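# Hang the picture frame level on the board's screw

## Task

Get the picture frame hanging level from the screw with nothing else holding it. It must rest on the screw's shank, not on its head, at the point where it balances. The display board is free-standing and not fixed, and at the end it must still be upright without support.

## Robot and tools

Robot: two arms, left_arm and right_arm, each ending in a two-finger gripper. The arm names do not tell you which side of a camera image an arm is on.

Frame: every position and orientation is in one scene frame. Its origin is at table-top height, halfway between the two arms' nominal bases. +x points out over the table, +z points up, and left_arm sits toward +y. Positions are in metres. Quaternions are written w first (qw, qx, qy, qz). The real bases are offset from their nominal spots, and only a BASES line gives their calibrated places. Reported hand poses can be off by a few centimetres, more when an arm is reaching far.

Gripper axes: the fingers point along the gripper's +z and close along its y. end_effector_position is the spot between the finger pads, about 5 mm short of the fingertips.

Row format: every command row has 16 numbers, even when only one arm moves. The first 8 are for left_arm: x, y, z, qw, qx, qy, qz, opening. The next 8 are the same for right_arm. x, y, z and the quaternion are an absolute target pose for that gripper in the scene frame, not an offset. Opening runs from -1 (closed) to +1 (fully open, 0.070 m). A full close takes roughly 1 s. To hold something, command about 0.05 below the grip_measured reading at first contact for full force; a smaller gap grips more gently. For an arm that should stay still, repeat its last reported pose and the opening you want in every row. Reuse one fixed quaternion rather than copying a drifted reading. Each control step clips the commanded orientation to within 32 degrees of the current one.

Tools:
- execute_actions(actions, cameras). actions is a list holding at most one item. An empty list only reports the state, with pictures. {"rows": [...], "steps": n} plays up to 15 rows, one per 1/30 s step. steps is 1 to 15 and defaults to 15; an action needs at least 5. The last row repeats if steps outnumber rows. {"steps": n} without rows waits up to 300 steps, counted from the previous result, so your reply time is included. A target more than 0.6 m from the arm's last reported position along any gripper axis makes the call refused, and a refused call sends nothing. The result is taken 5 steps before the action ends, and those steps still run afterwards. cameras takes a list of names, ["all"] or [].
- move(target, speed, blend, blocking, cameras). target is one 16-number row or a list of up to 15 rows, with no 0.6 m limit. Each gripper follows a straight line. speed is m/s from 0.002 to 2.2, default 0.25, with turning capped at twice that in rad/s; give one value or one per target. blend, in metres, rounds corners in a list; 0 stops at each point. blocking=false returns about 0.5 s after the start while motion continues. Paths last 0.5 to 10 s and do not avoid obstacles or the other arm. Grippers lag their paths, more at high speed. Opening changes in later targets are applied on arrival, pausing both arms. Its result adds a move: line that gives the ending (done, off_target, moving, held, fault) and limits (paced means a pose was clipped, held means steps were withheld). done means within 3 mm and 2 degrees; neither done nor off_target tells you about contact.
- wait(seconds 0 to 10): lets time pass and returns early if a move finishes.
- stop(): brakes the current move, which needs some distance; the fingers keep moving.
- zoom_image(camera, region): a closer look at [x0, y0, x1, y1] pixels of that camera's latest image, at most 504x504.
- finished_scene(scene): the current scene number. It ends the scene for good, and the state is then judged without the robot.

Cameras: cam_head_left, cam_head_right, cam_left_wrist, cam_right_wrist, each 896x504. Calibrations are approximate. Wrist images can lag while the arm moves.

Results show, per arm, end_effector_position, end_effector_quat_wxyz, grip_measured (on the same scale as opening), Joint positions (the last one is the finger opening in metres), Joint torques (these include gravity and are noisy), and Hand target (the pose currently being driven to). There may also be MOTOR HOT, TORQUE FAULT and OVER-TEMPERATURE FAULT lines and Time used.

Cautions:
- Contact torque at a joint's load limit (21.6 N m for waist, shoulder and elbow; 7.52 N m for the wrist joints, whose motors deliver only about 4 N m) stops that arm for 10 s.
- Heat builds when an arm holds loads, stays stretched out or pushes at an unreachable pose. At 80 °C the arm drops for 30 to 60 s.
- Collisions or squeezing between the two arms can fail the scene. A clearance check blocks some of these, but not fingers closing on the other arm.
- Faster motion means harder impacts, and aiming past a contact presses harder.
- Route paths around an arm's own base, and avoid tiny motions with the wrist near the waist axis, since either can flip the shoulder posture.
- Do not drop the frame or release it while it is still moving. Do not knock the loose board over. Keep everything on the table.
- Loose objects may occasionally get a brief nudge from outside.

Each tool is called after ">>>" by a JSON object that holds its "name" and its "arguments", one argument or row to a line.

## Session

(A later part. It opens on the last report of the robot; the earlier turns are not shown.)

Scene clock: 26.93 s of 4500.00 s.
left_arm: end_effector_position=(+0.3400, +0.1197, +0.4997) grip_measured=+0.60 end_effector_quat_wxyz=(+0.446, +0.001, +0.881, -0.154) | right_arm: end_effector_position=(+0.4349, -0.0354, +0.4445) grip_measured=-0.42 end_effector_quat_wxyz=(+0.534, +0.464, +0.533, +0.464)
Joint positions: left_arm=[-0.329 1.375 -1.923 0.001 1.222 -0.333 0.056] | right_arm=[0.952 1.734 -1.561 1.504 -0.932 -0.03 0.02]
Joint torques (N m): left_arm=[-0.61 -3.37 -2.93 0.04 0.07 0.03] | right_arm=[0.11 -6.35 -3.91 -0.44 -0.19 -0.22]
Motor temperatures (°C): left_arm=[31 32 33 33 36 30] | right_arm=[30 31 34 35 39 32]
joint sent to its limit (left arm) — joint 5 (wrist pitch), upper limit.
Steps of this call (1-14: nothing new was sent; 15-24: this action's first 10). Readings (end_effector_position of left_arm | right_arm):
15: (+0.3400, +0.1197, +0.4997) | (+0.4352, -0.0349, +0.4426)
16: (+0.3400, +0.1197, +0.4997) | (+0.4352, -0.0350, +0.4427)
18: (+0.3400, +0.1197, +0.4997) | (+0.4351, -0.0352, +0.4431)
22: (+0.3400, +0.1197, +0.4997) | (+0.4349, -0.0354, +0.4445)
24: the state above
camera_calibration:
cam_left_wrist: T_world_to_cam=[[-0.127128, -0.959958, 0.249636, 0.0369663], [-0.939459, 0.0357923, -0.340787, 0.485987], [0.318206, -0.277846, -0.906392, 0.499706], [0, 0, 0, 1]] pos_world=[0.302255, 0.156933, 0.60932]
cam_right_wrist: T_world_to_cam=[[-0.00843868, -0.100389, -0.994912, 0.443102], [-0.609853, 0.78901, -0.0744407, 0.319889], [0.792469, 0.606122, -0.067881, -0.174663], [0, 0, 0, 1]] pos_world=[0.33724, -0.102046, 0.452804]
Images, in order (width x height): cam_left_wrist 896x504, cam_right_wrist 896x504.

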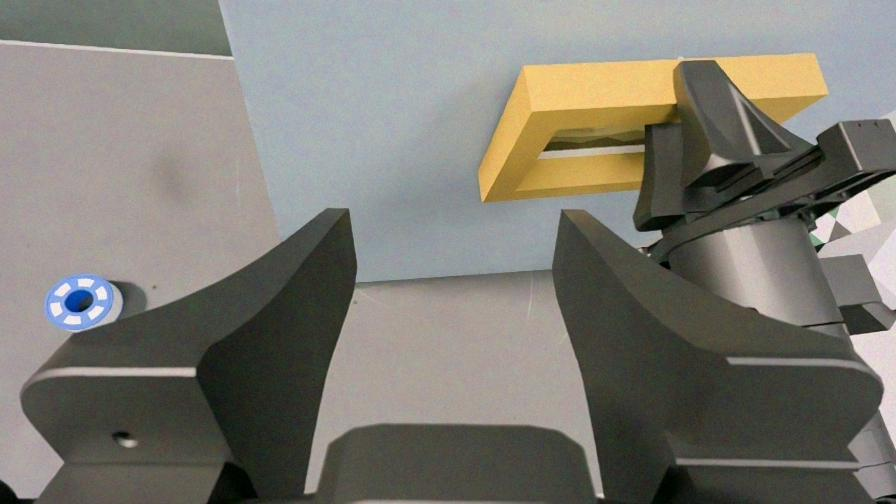

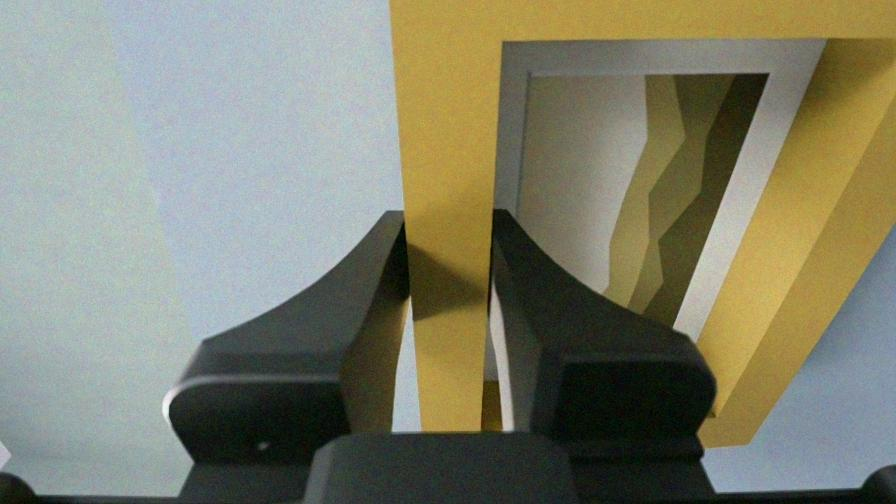

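>>> {"name": "move", "arguments": {
  "target": [
    [0.34,0.1197,0.4997,0.446,0.001,0.881,-0.154,0.6,0.435,-0.0352,0.444,0.5337,0.4639,0.5337,0.4639,-0.6],
    [0.34,0.1197,0.4997,0.446,0.001,0.881,-0.154,0.6,0.435,-0.0352,0.45,0.5337,0.4639,0.5337,0.4639,-0.6]
  ],
  "speed": 0.05
}}

>>> {"name": "zoom_image", "arguments": {
  "camera": "cam_left_wrist",
  "region": [480, 10, 896, 244]
}}

>>> {"name": "zoom_image", "arguments": {
  "camera": "cam_head_left",
  "region": [410, 10, 550, 110]
}}

>>> {"name": "zoom_image", "arguments": {
  "camera": "cam_head_right",
  "region": [400, 10, 540, 110]
}}

Scene clock: 29.37 s of 4500.00 s.
left_arm: end_effector_position=(+0.3400, +0.1197, +0.4997) grip_measured=+0.60 end_effector_quat_wxyz=(+0.446, +0.001, +0.881, -0.154) | right_arm: end_effector_position=(+0.4353, -0.0347, +0.4480) grip_measured=-0.44 end_effector_quat_wxyz=(+0.533, +0.464, +0.535, +0.463)
Joint positions: left_arm=[-0.329 1.375 -1.923 0.001 1.222 -0.333 0.056] | right_arm=[0.952 1.737 -1.583 1.526 -0.93 -0.061 0.019]
Joint torques (N m): left_arm=[-0.67 -3.18 -2.95 -0.03 0.08 0.01] | right_arm=[-1.69 -9.3 -5.96 -2.19 -0.06 -0.14]
Motor temperatures (°C): left_arm=[31 32 33 33 36 30] | right_arm=[30 31 34 35 39 32]
Hand target: left_arm +0.3400, +0.1197, +0.4997; +0.446, +0.001, +0.881, -0.154 | right_arm +0.4350, -0.0352, +0.4500; +0.534, +0.464, +0.534, +0.464
Off your previous action's commanded pose at its last step (step 5 of this call): left_arm 0.000 m, 0 deg | right_arm 0.001 m, 0 deg.
Off the commanded pose: left_arm 0.000 m, 0 deg | right_arm 0.002 m, 0 deg.
joint sent to its limit (left arm) — joint 5 (wrist pitch), upper limit.
Kept back: nothing.
move: done
camera_calibration:
cam_left_wrist: T_world_to_cam=[[-0.127128, -0.959958, 0.249636, 0.0369663], [-0.939459, 0.0357923, -0.340787, 0.485987], [0.318206, -0.277846, -0.906392, 0.499706], [0, 0, 0, 1]] pos_world=[0.302255, 0.156933, 0.60932]
cam_right_wrist: T_world_to_cam=[[-0.0138424, -0.102049, -0.994683, 0.448782], [-0.610418, 0.788761, -0.0724277, 0.319269], [0.791959, 0.60617, -0.0732108, -0.172531], [0, 0, 0, 1]] pos_world=[0.337737, -0.101446, 0.456889]

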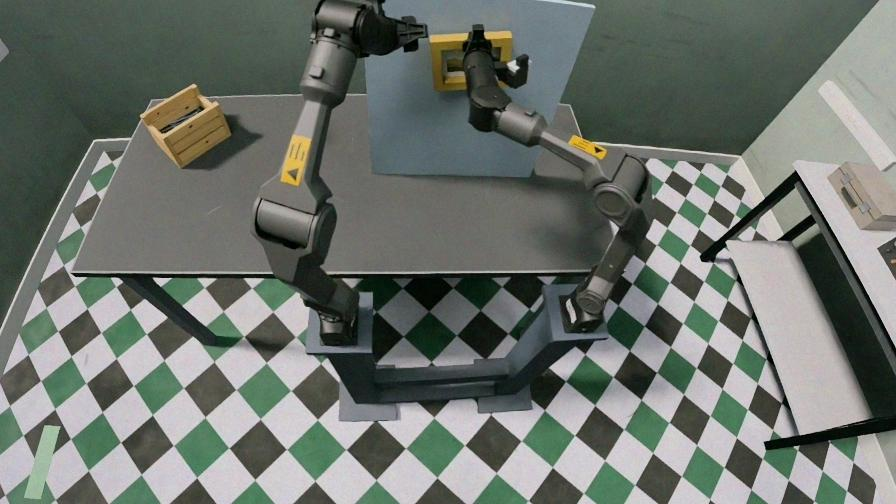

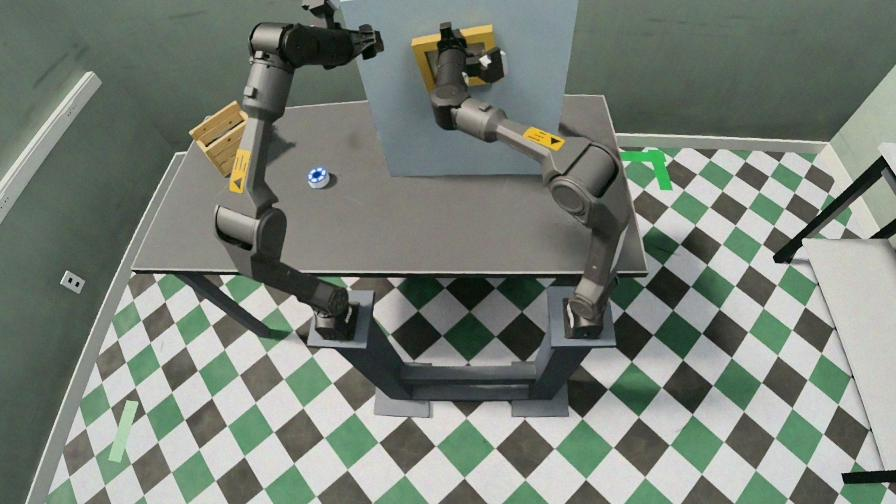

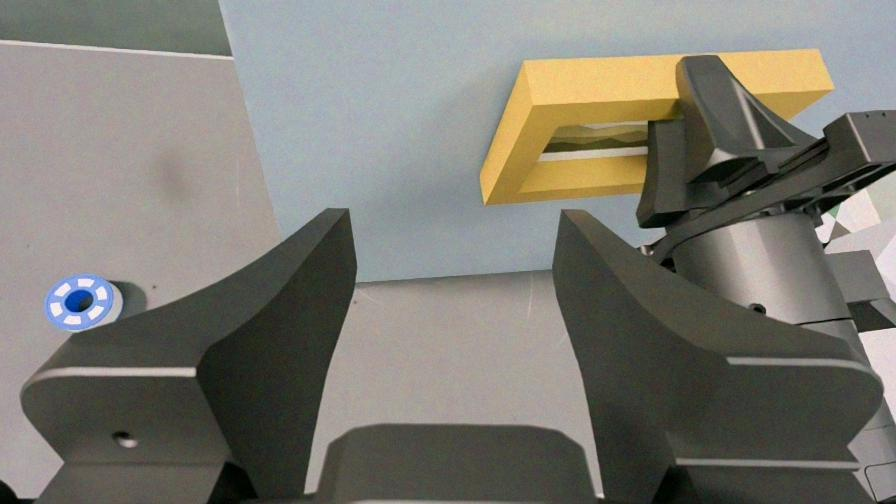

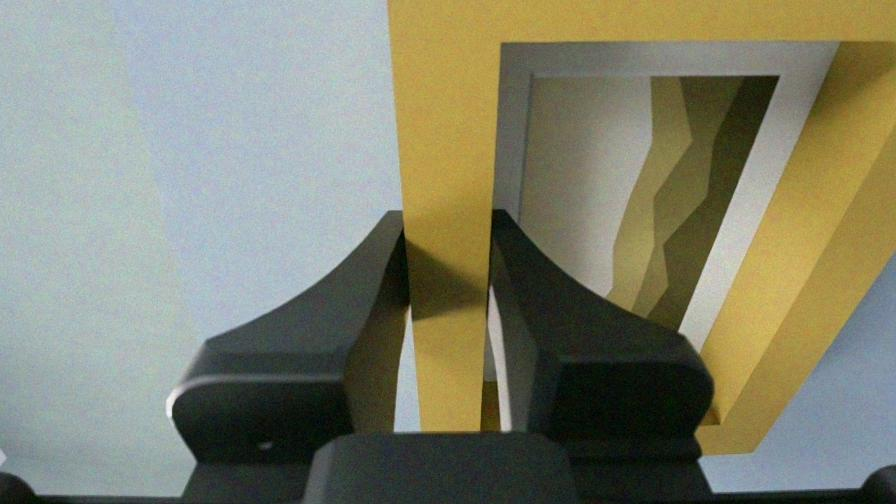

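Scaled by 1.212 from the camera's 896x504 image, which has a finer 1280x720 frame.

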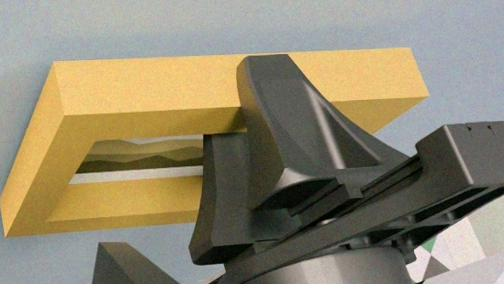

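Scaled by 3.600 from the camera's 896x504 image, which has a finer 1280x720 frame.

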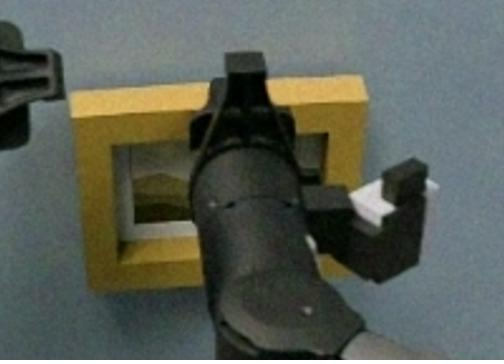

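Scaled by 3.600 from the camera's 896x504 image, which has a finer 1280x720 frame.

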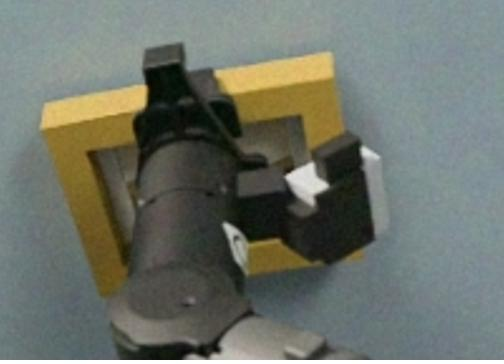

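>>> {"name": "move", "arguments": {
  "target": [0.34,0.1197,0.4997,0.446,0.001,0.881,-0.154,0.6,0.435,-0.0415,0.453,0.5,0.5,0.5,0.5,-0.6],
  "speed": 0.1
}}

>>> {"name": "zoom_image", "arguments": {
  "camera": "cam_left_wrist",
  "region": [480, 10, 896, 244]
}}

>>> {"name": "zoom_image", "arguments": {
  "camera": "cam_head_right",
  "region": [330, 0, 600, 190]
}}

>>> {"name": "zoom_image", "arguments": {
  "camera": "cam_head_left",
  "region": [360, 0, 610, 190]
}}

Scene clock: 31.77 s of 4500.00 s.
left_arm: end_effector_position=(+0.3400, +0.1197, +0.4997) grip_measured=+0.60 end_effector_quat_wxyz=(+0.446, +0.001, +0.881, -0.154) | right_arm: end_effector_position=(+0.4351, -0.0416, +0.4529) grip_measured=-0.44 end_effector_quat_wxyz=(+0.500, +0.500, +0.500, +0.500)
Joint positions: left_arm=[-0.329 1.375 -1.923 0.001 1.222 -0.333 0.056] | right_arm=[0.94 1.717 -1.572 1.527 -0.918 0.073 0.02]
Joint torques (N m): left_arm=[-0.7 -3.35 -2.89 -0.05 0.07 0.05] | right_arm=[-0.21 -8.66 -4.25 -1.47 -0.02 -0.22]
Motor temperatures (°C): left_arm=[31 32 33 33 36 30] | right_arm=[30 31 34 35 39 32]
Hand target: left_arm +0.3400, +0.1197, +0.4997; +0.446, +0.001, +0.881, -0.154 | right_arm +0.4350, -0.0415, +0.4530; +0.500, +0.500, +0.500, +0.500
Off the commanded pose: left_arm 0.000 m, 0 deg | right_arm 0.000 m, 0 deg.
joint sent to its limit (left arm) — joint 5 (wrist pitch), upper limit.
Kept back: nothing.
move: done
camera_calibration:
cam_left_wrist: T_world_to_cam=[[-0.127128, -0.959958, 0.249636, 0.0369663], [-0.939459, 0.0357923, -0.340787, 0.485987], [0.318206, -0.277846, -0.906392, 0.499706], [0, 0, 0, 1]] pos_world=[0.302255, 0.156933, 0.60932]
cam_right_wrist: T_world_to_cam=[[-0.00996225, 0.0397307, -0.999161, 0.459168], [-0.609868, 0.791613, 0.0375585, 0.274951], [0.792441, 0.60973, 0.0163442, -0.208447], [0, 0, 0, 1]] pos_world=[0.337439, -0.108801, 0.451863]

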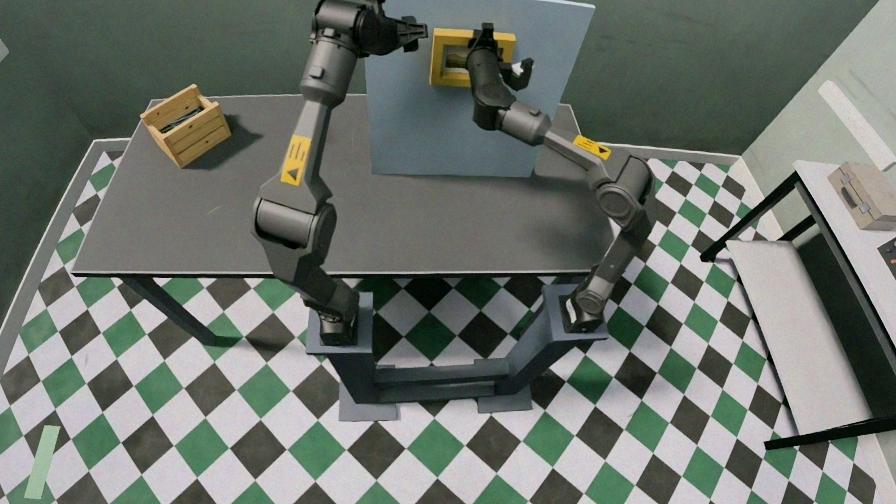

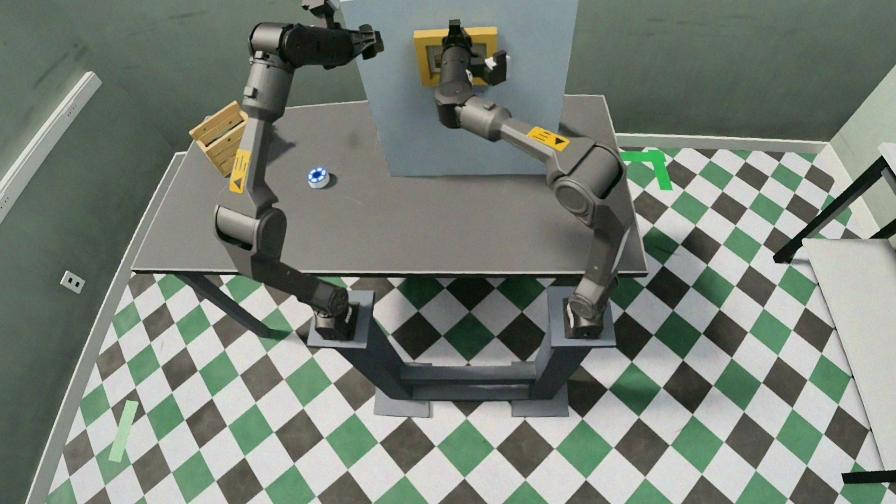

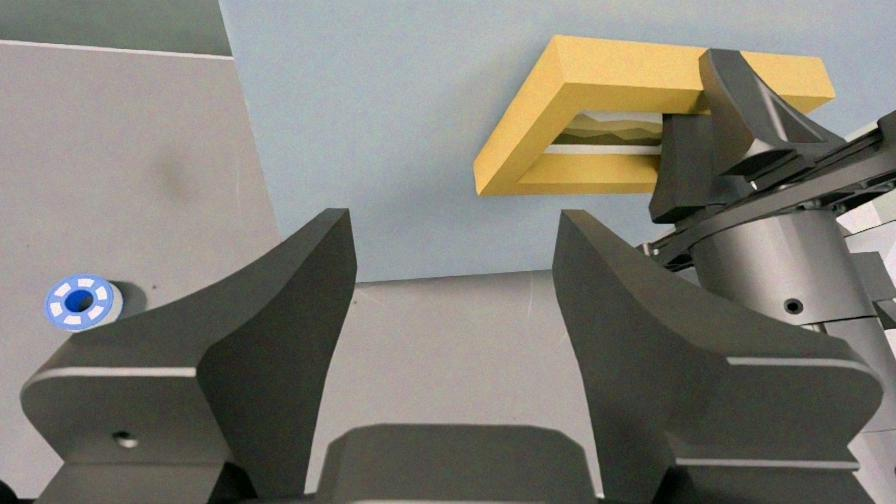

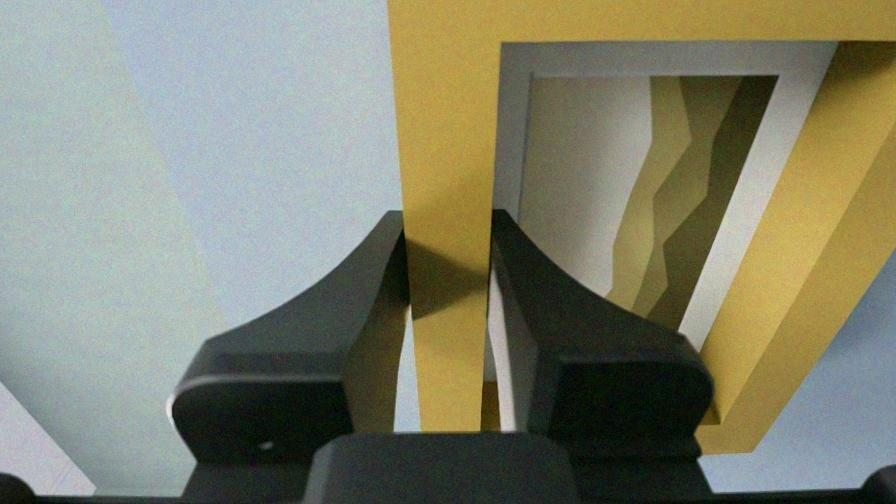

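Scaled by 1.212 from the camera's 896x504 image, which has a finer 1280x720 frame.

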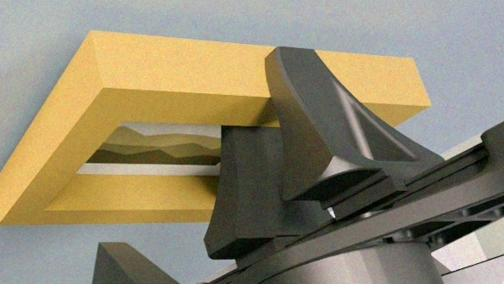

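Scaled by 1.867 from the camera's 896x504 image, which has a finer 1280x720 frame.

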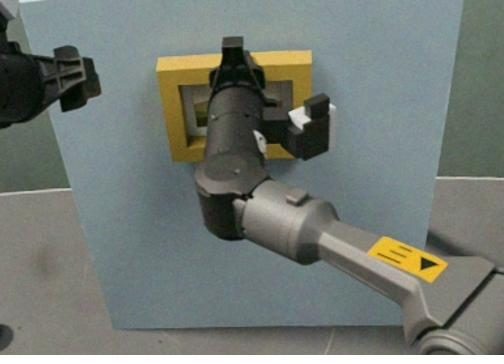

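Scaled by 2.016 from the camera's 896x504 image, which has a finer 1280x720 frame.

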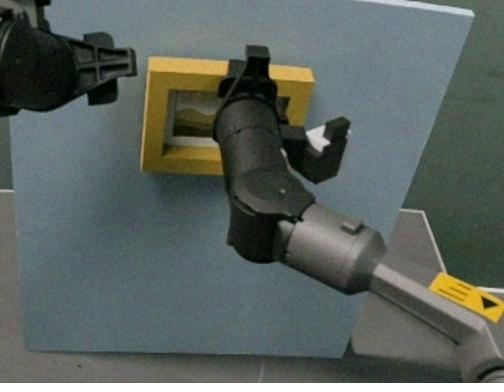

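>>> {"name": "move", "arguments": {
  "target": [
    [0.34,0.1197,0.4997,0.446,0.001,0.881,-0.154,0.6,0.435,-0.0415,0.447,0.4947,0.5052,0.4947,0.5052,-0.6],
    [0.34,0.1197,0.4997,0.446,0.001,0.881,-0.154,0.6,0.435,-0.0415,0.4432,0.4947,0.5052,0.4947,0.5052,-0.6]
  ],
  "speed": [0.03,0.01]
}}

>>> {"name": "zoom_image", "arguments": {
  "camera": "cam_left_wrist",
  "region": [480, 10, 896, 244]
}}

>>> {"name": "zoom_image", "arguments": {
  "camera": "cam_head_right",
  "region": [330, 0, 600, 190]
}}

>>> {"name": "zoom_image", "arguments": {
  "camera": "cam_head_left",
  "region": [360, 0, 610, 190]
}}

Scene clock: 34.00 s of 4500.00 s.
left_arm: end_effector_position=(+0.3400, +0.1197, +0.4997) grip_measured=+0.60 end_effector_quat_wxyz=(+0.446, +0.001, +0.881, -0.154) | right_arm: end_effector_position=(+0.4348, -0.0417, +0.4458) grip_measured=-0.44 end_effector_quat_wxyz=(+0.496, +0.504, +0.493, +0.507)
Joint positions: left_arm=[-0.329 1.375 -1.923 0.001 1.222 -0.333 0.056] | right_arm=[0.94 1.715 -1.536 1.492 -0.92 0.142 0.02]
Joint torques (N m): left_arm=[-0.6 -3.29 -3.05 -0.07 0.07 0] | right_arm=[1.31 -4.51 -1.06 0.98 0.18 0.02]
Motor temperatures (°C): left_arm=[31 32 33 33 36 30] | right_arm=[30 31 34 35 39 32]
Hand target: left_arm +0.3400, +0.1197, +0.4997; +0.446, +0.001, +0.881, -0.154 | right_arm +0.4350, -0.0415, +0.4432; +0.495, +0.505, +0.495, +0.505
Off the commanded pose: left_arm 0.000 m, 0 deg | right_arm 0.003 m, 0 deg.
joint sent to its limit (left arm) — joint 5 (wrist pitch), upper limit.
Kept back: nothing.
move: done
camera_calibration:
cam_left_wrist: T_world_to_cam=[[-0.127128, -0.959958, 0.249636, 0.0369663], [-0.939459, 0.0357923, -0.340787, 0.485987], [0.318206, -0.277846, -0.906392, 0.499706], [0, 0, 0, 1]] pos_world=[0.302255, 0.156933, 0.60932]
cam_right_wrist: T_world_to_cam=[[-0.00330069, 0.0600061, -0.998193, 0.449583], [-0.610778, 0.790251, 0.0495254, 0.270187], [0.791795, 0.609838, 0.034042, -0.215624], [0, 0, 0, 1]] pos_world=[0.337238, -0.108998, 0.442729]

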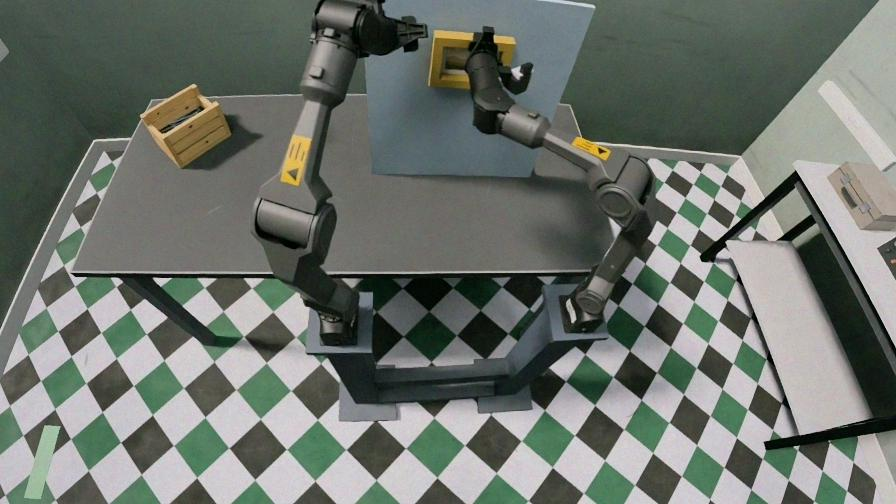

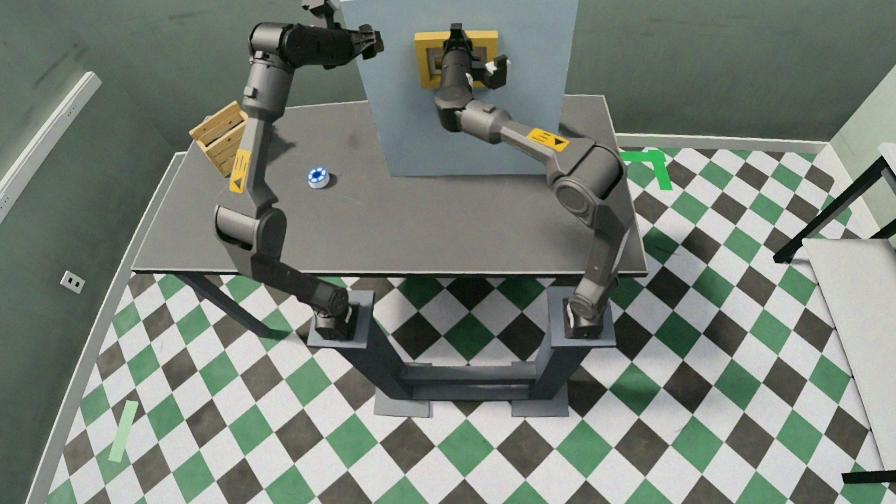

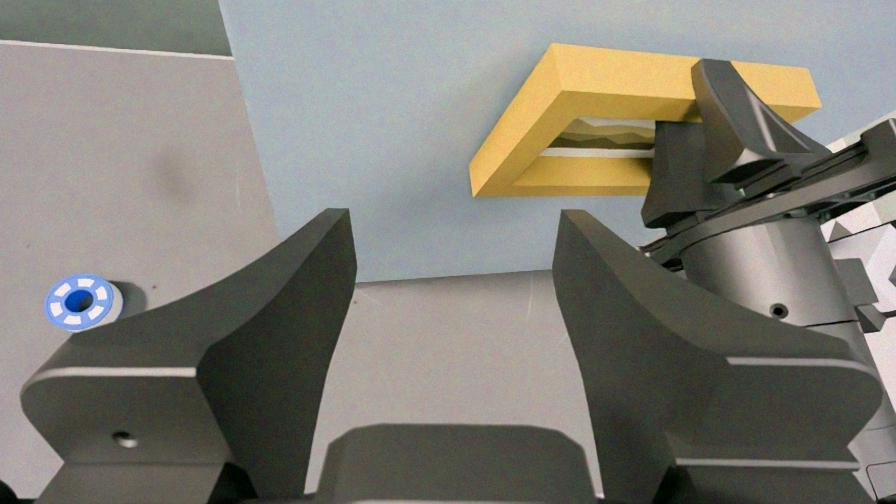

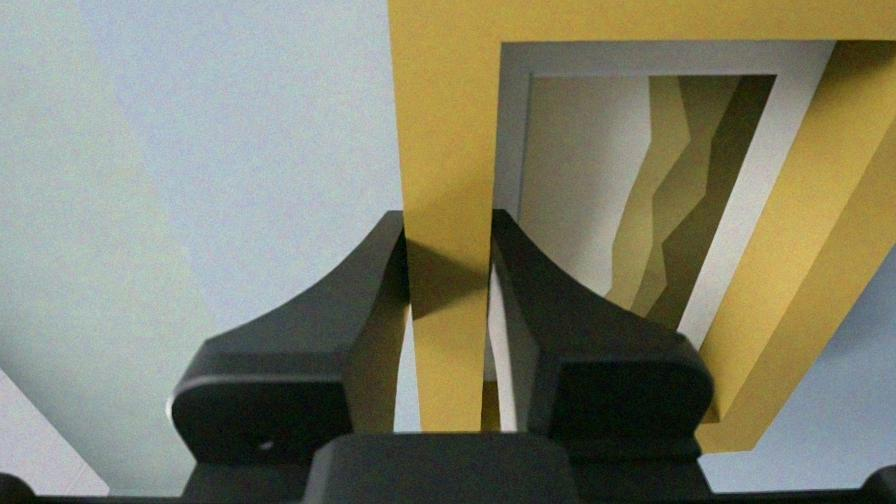

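Scaled by 1.212 from the camera's 896x504 image, which has a finer 1280x720 frame.

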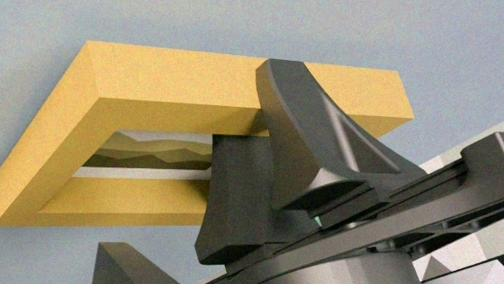

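Scaled by 1.867 from the camera's 896x504 image, which has a finer 1280x720 frame.

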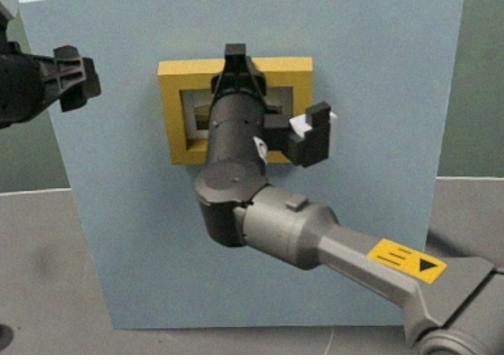

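Scaled by 2.016 from the camera's 896x504 image, which has a finer 1280x720 frame.

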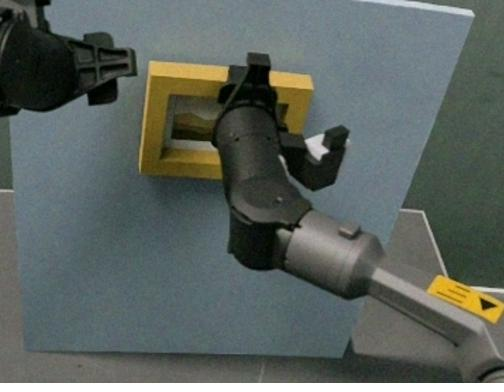

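>>> {"name": "move", "arguments": {
  "target": [
    [0.34,0.1197,0.4997,0.446,0.001,0.881,-0.154,0.6,0.435,-0.0415,0.4456,0.4947,0.5052,0.4947,0.5052,-0.6],
    [0.34,0.1197,0.4997,0.446,0.001,0.881,-0.154,0.6,0.435,-0.0415,0.4456,0.4947,0.5052,0.4947,0.5052,-0.37],
    [0.34,0.1197,0.4997,0.446,0.001,0.881,-0.154,0.6,0.435,-0.0415,0.4456,0.4947,0.5052,0.4947,0.5052,-0.2]
  ],
  "speed": 0.02
}}

>>> {"name": "zoom_image", "arguments": {
  "camera": "cam_left_wrist",
  "region": [480, 10, 896, 244]
}}

>>> {"name": "zoom_image", "arguments": {
  "camera": "cam_head_right",
  "region": [330, 0, 600, 190]
}}

>>> {"name": "zoom_image", "arguments": {
  "camera": "cam_head_left",
  "region": [360, 0, 610, 190]
}}

Scene clock: 36.37 s of 4500.00 s.
left_arm: end_effector_position=(+0.3400, +0.1197, +0.4997) grip_measured=+0.60 end_effector_quat_wxyz=(+0.446, +0.001, +0.881, -0.154) | right_arm: end_effector_position=(+0.4355, -0.0404, +0.4426) grip_measured=-0.20 end_effector_quat_wxyz=(+0.493, +0.506, +0.497, +0.504)
Joint positions: left_arm=[-0.329 1.375 -1.923 0.001 1.222 -0.333 0.056] | right_arm=[0.94 1.719 -1.54 1.508 -0.917 0.13 0.028]
Joint torques (N m): left_arm=[-0.62 -3.33 -2.89 -0.11 0.1 0.02] | right_arm=[0.16 -8.11 -4.78 -1.18 -0.25 0.09]
Motor temperatures (°C): left_arm=[31 32 33 33 36 30] | right_arm=[30 31 34 35 39 32]
Hand target: left_arm +0.3400, +0.1197, +0.4997; +0.446, +0.001, +0.881, -0.154 | right_arm +0.4350, -0.0415, +0.4456; +0.495, +0.505, +0.495, +0.505
Off the commanded pose: left_arm 0.000 m, 0 deg | right_arm 0.003 m, 0 deg.
joint sent to its limit (left arm) — joint 5 (wrist pitch), upper limit.
Kept back: nothing.
move: done
camera_calibration:
cam_left_wrist: T_world_to_cam=[[-0.127128, -0.959958, 0.249636, 0.0369663], [-0.939459, 0.0357923, -0.340787, 0.485987], [0.318206, -0.277846, -0.906392, 0.499706], [0, 0, 0, 1]] pos_world=[0.302255, 0.156933, 0.60932]
cam_right_wrist: T_world_to_cam=[[-0.0162058, 0.0575139, -0.998213, 0.451887], [-0.61144, 0.789349, 0.0554064, 0.26734], [0.791125, 0.611245, 0.0223743, -0.211404], [0, 0, 0, 1]] pos_world=[0.338032, -0.107794, 0.440997]

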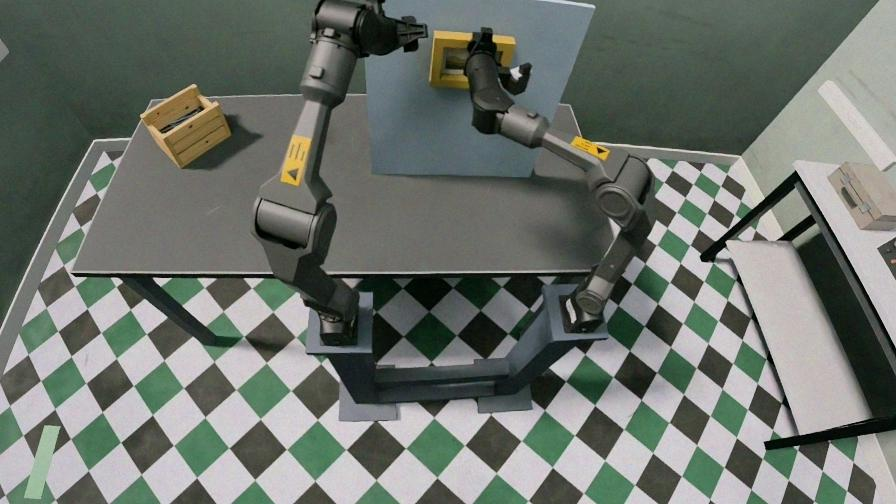

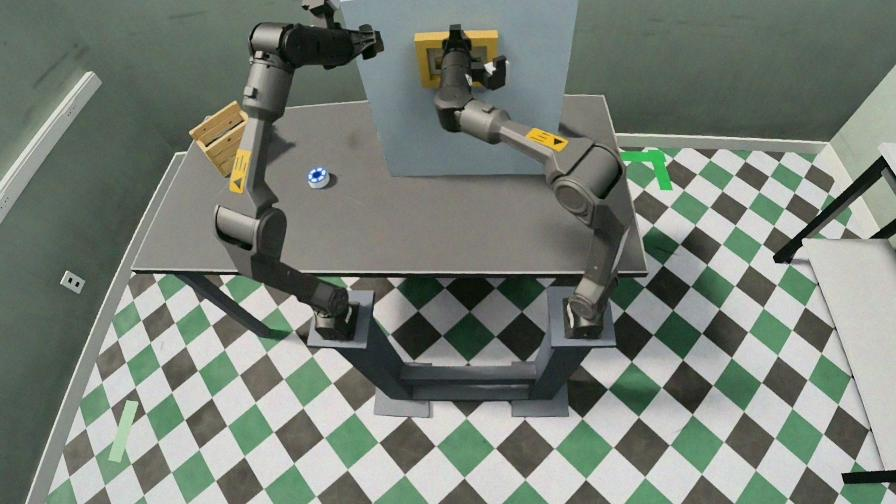

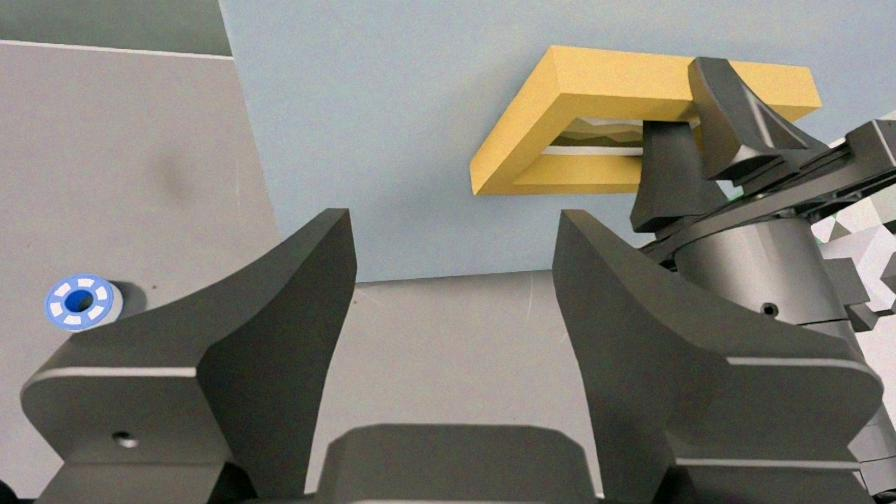

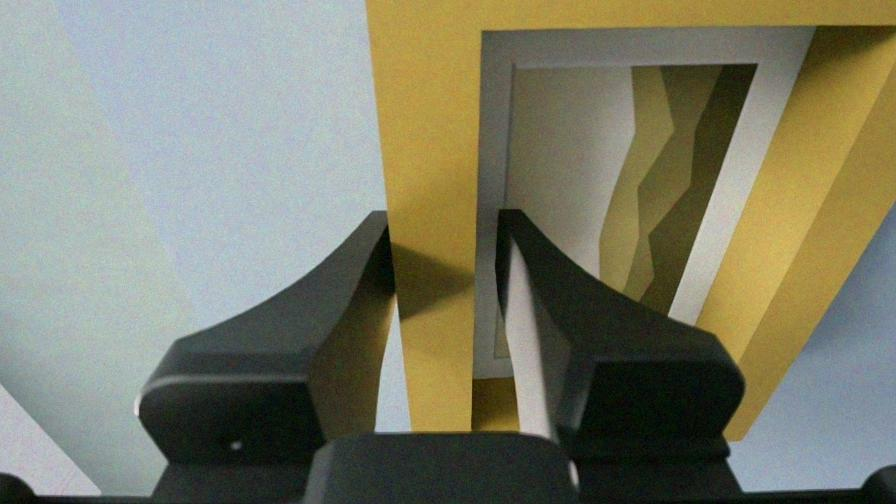

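Scaled by 1.212 from the camera's 896x504 image, which has a finer 1280x720 frame.

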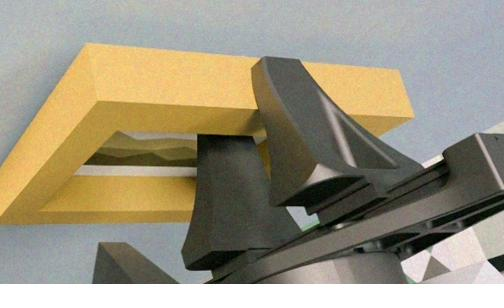

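Scaled by 1.867 from the camera's 896x504 image, which has a finer 1280x720 frame.

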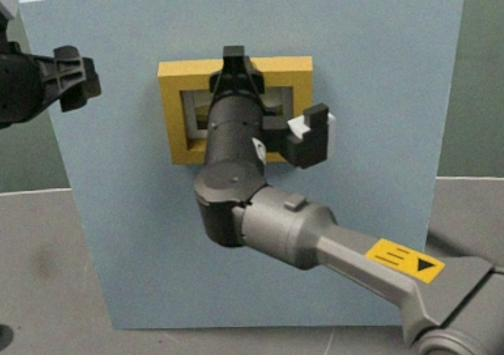

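Scaled by 2.016 from the camera's 896x504 image, which has a finer 1280x720 frame.

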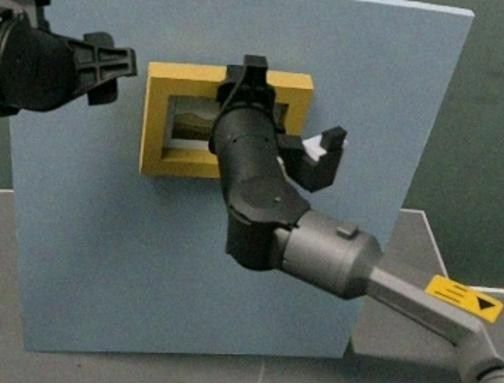

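>>> {"name": "move", "arguments": {
  "target": [
    [0.34,0.1197,0.4997,0.446,0.001,0.881,-0.154,0.6,0.435,-0.0415,0.4456,0.4947,0.5052,0.4947,0.5052,0.1],
    [0.34,0.1197,0.4997,0.446,0.001,0.881,-0.154,0.6,0.435,-0.0415,0.446,0.4947,0.5052,0.4947,0.5052,0.2],
    [0.34,0.1197,0.4997,0.446,0.001,0.881,-0.154,0.6,0.37,-0.0415,0.445,0.4947,0.5052,0.4947,0.5052,0.2]
  ],
  "speed": [0.05,0.05,0.1]
}}

>>> {"name": "zoom_image", "arguments": {
  "camera": "cam_left_wrist",
  "region": [480, 10, 896, 244]
}}

>>> {"name": "zoom_image", "arguments": {
  "camera": "cam_head_right",
  "region": [400, 10, 510, 100]
}}

>>> {"name": "zoom_image", "arguments": {
  "camera": "cam_head_left",
  "region": [420, 20, 520, 100]
}}

Scene clock: 39.37 s of 4500.00 s.
left_arm: end_effector_position=(+0.3400, +0.1197, +0.4997) grip_measured=+0.60 end_effector_quat_wxyz=(+0.446, +0.001, +0.881, -0.154) | right_arm: end_effector_position=(+0.3696, -0.0416, +0.4452) grip_measured=+0.20 end_effector_quat_wxyz=(+0.495, +0.505, +0.495, +0.505)
Joint positions: left_arm=[-0.329 1.375 -1.923 0.001 1.222 -0.333 0.056] | right_arm=[1.117 1.59 -1.383 1.509 -1.097 0.155 0.042]
Joint torques (N m): left_arm=[-0.5 -3.36 -2.73 -0.12 0.05 -0.01] | right_arm=[-0.45 -5.24 -4.13 -1.09 -0.02 0.14]
Motor temperatures (°C): left_arm=[31 32 33 33 36 30] | right_arm=[30 31 34 35 39 32]
Hand target: left_arm +0.3400, +0.1197, +0.4997; +0.446, +0.001, +0.881, -0.154 | right_arm +0.3700, -0.0415, +0.4450; +0.495, +0.505, +0.495, +0.505
Off the commanded pose: left_arm 0.000 m, 0 deg | right_arm 0.000 m, 0 deg.
joint sent to its limit (left arm) — joint 5 (wrist pitch), upper limit.
Kept back: nothing.
move: done
camera_calibration:
cam_left_wrist: T_world_to_cam=[[-0.127128, -0.959958, 0.249636, 0.0369663], [-0.939459, 0.0357923, -0.340787, 0.485987], [0.318206, -0.277846, -0.906392, 0.499706], [0, 0, 0, 1]] pos_world=[0.302255, 0.156933, 0.60932]
cam_right_wrist: T_world_to_cam=[[-0.00956122, 0.0593611, -0.998191, 0.450973], [-0.610347, 0.790369, 0.0528485, 0.228631], [0.792076, 0.609748, 0.028674, -0.16183], [0, 0, 0, 1]] pos_world=[0.272038, -0.108798, 0.442715]

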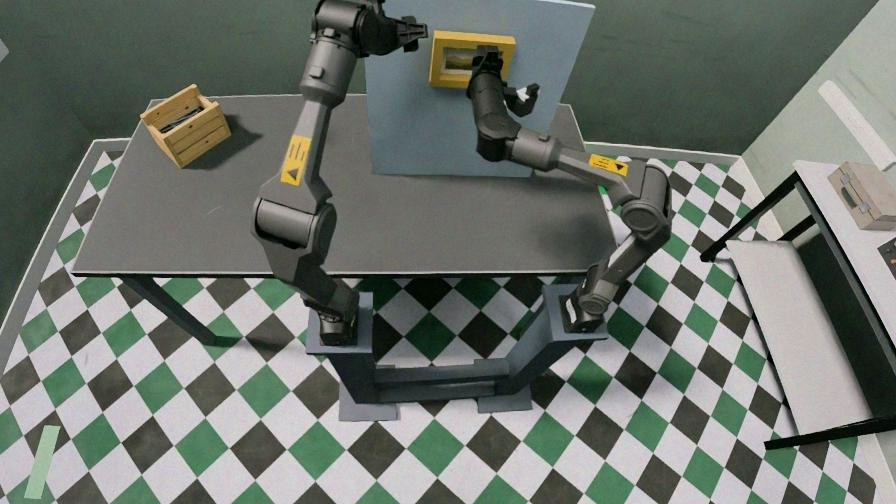

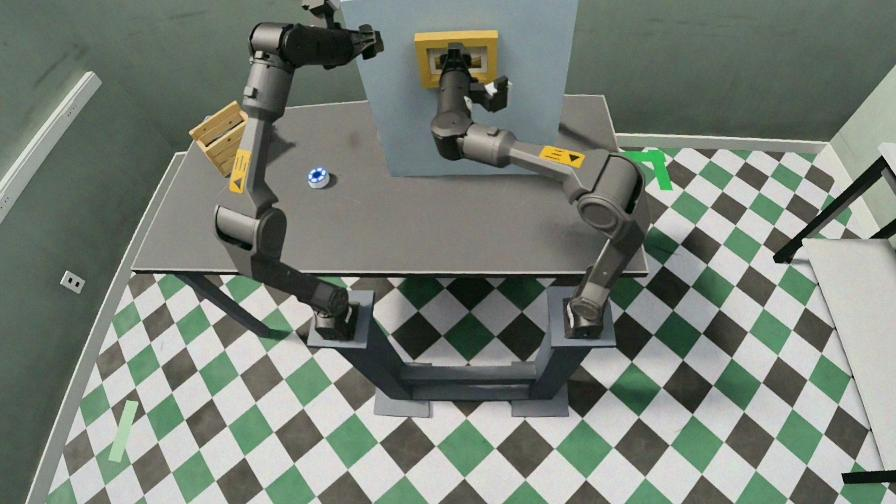

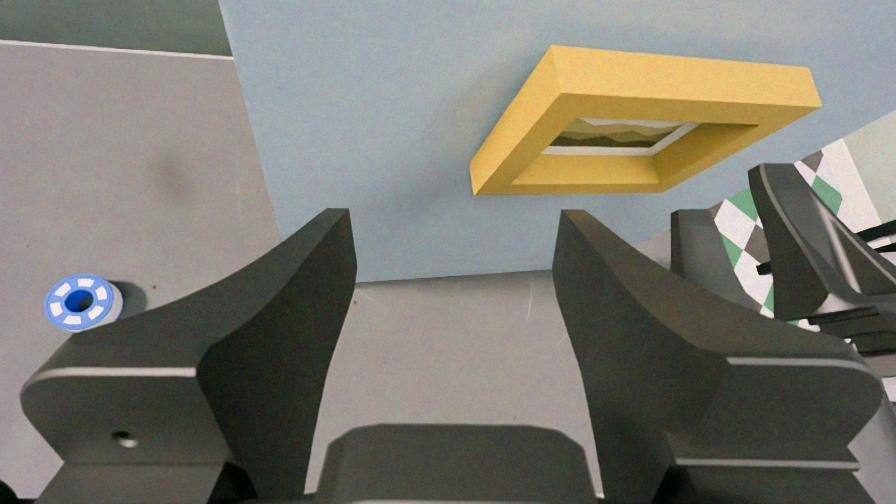

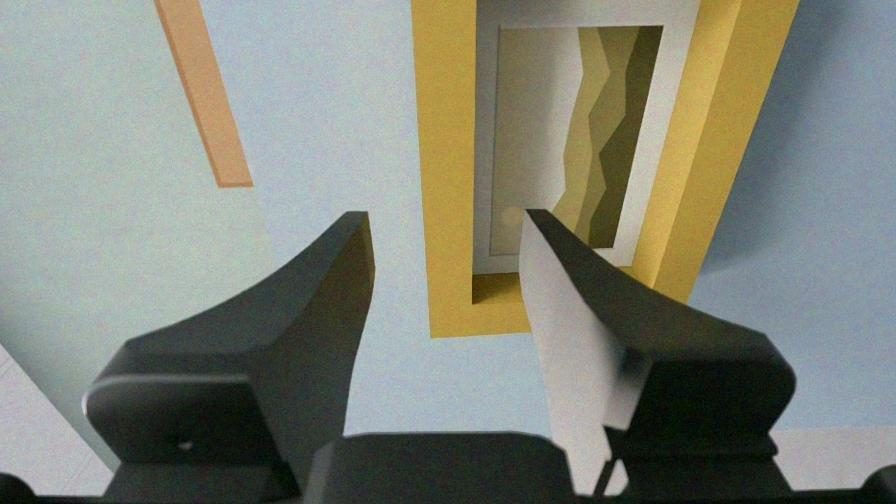

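Scaled by 1.212 from the camera's 896x504 image, which has a finer 1280x720 frame.

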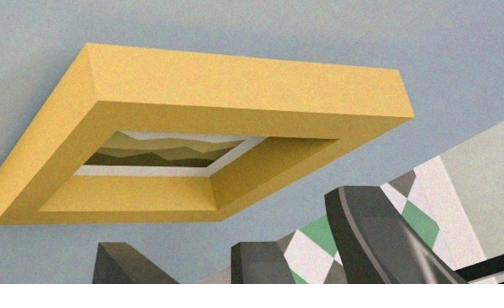

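Scaled by 4.582 from the camera's 896x504 image, which has a finer 1280x720 frame.

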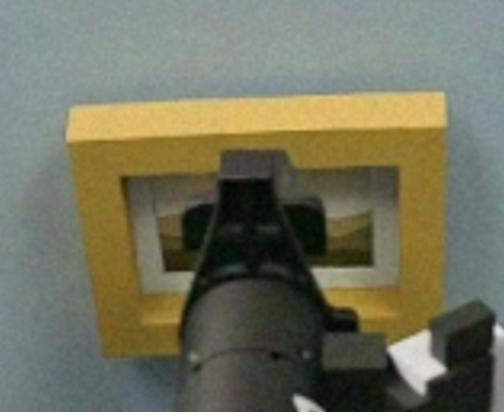

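Scaled by 5.040 from the camera's 896x504 image, which has a finer 1280x720 frame.

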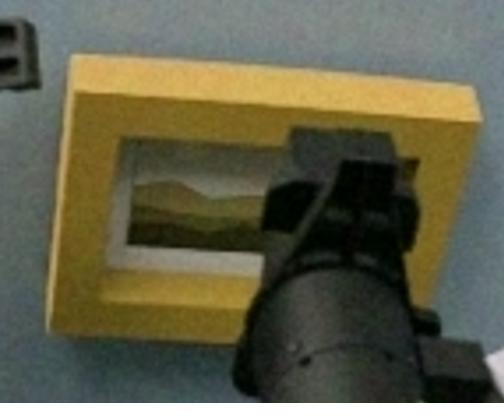

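>>> {"name": "zoom_image", "arguments": {
  "camera": "cam_left_wrist",
  "region": [620, 30, 760, 100]
}}

>>> {"name": "zoom_image", "arguments": {
  "camera": "cam_left_wrist",
  "region": [540, 30, 840, 130]
}}

Scaled by 3.600 from the camera's 896x504 image, which has a finer 1280x720 frame.

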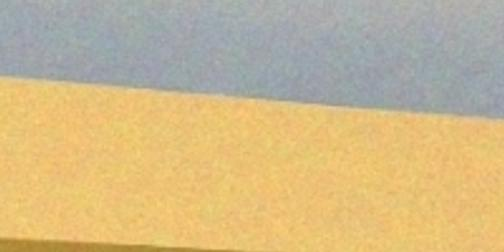

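Scaled by 1.680 from the camera's 896x504 image, which has a finer 1280x720 frame.

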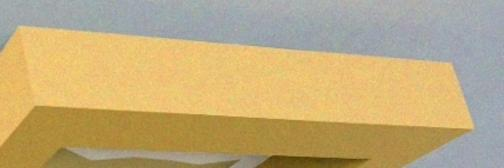

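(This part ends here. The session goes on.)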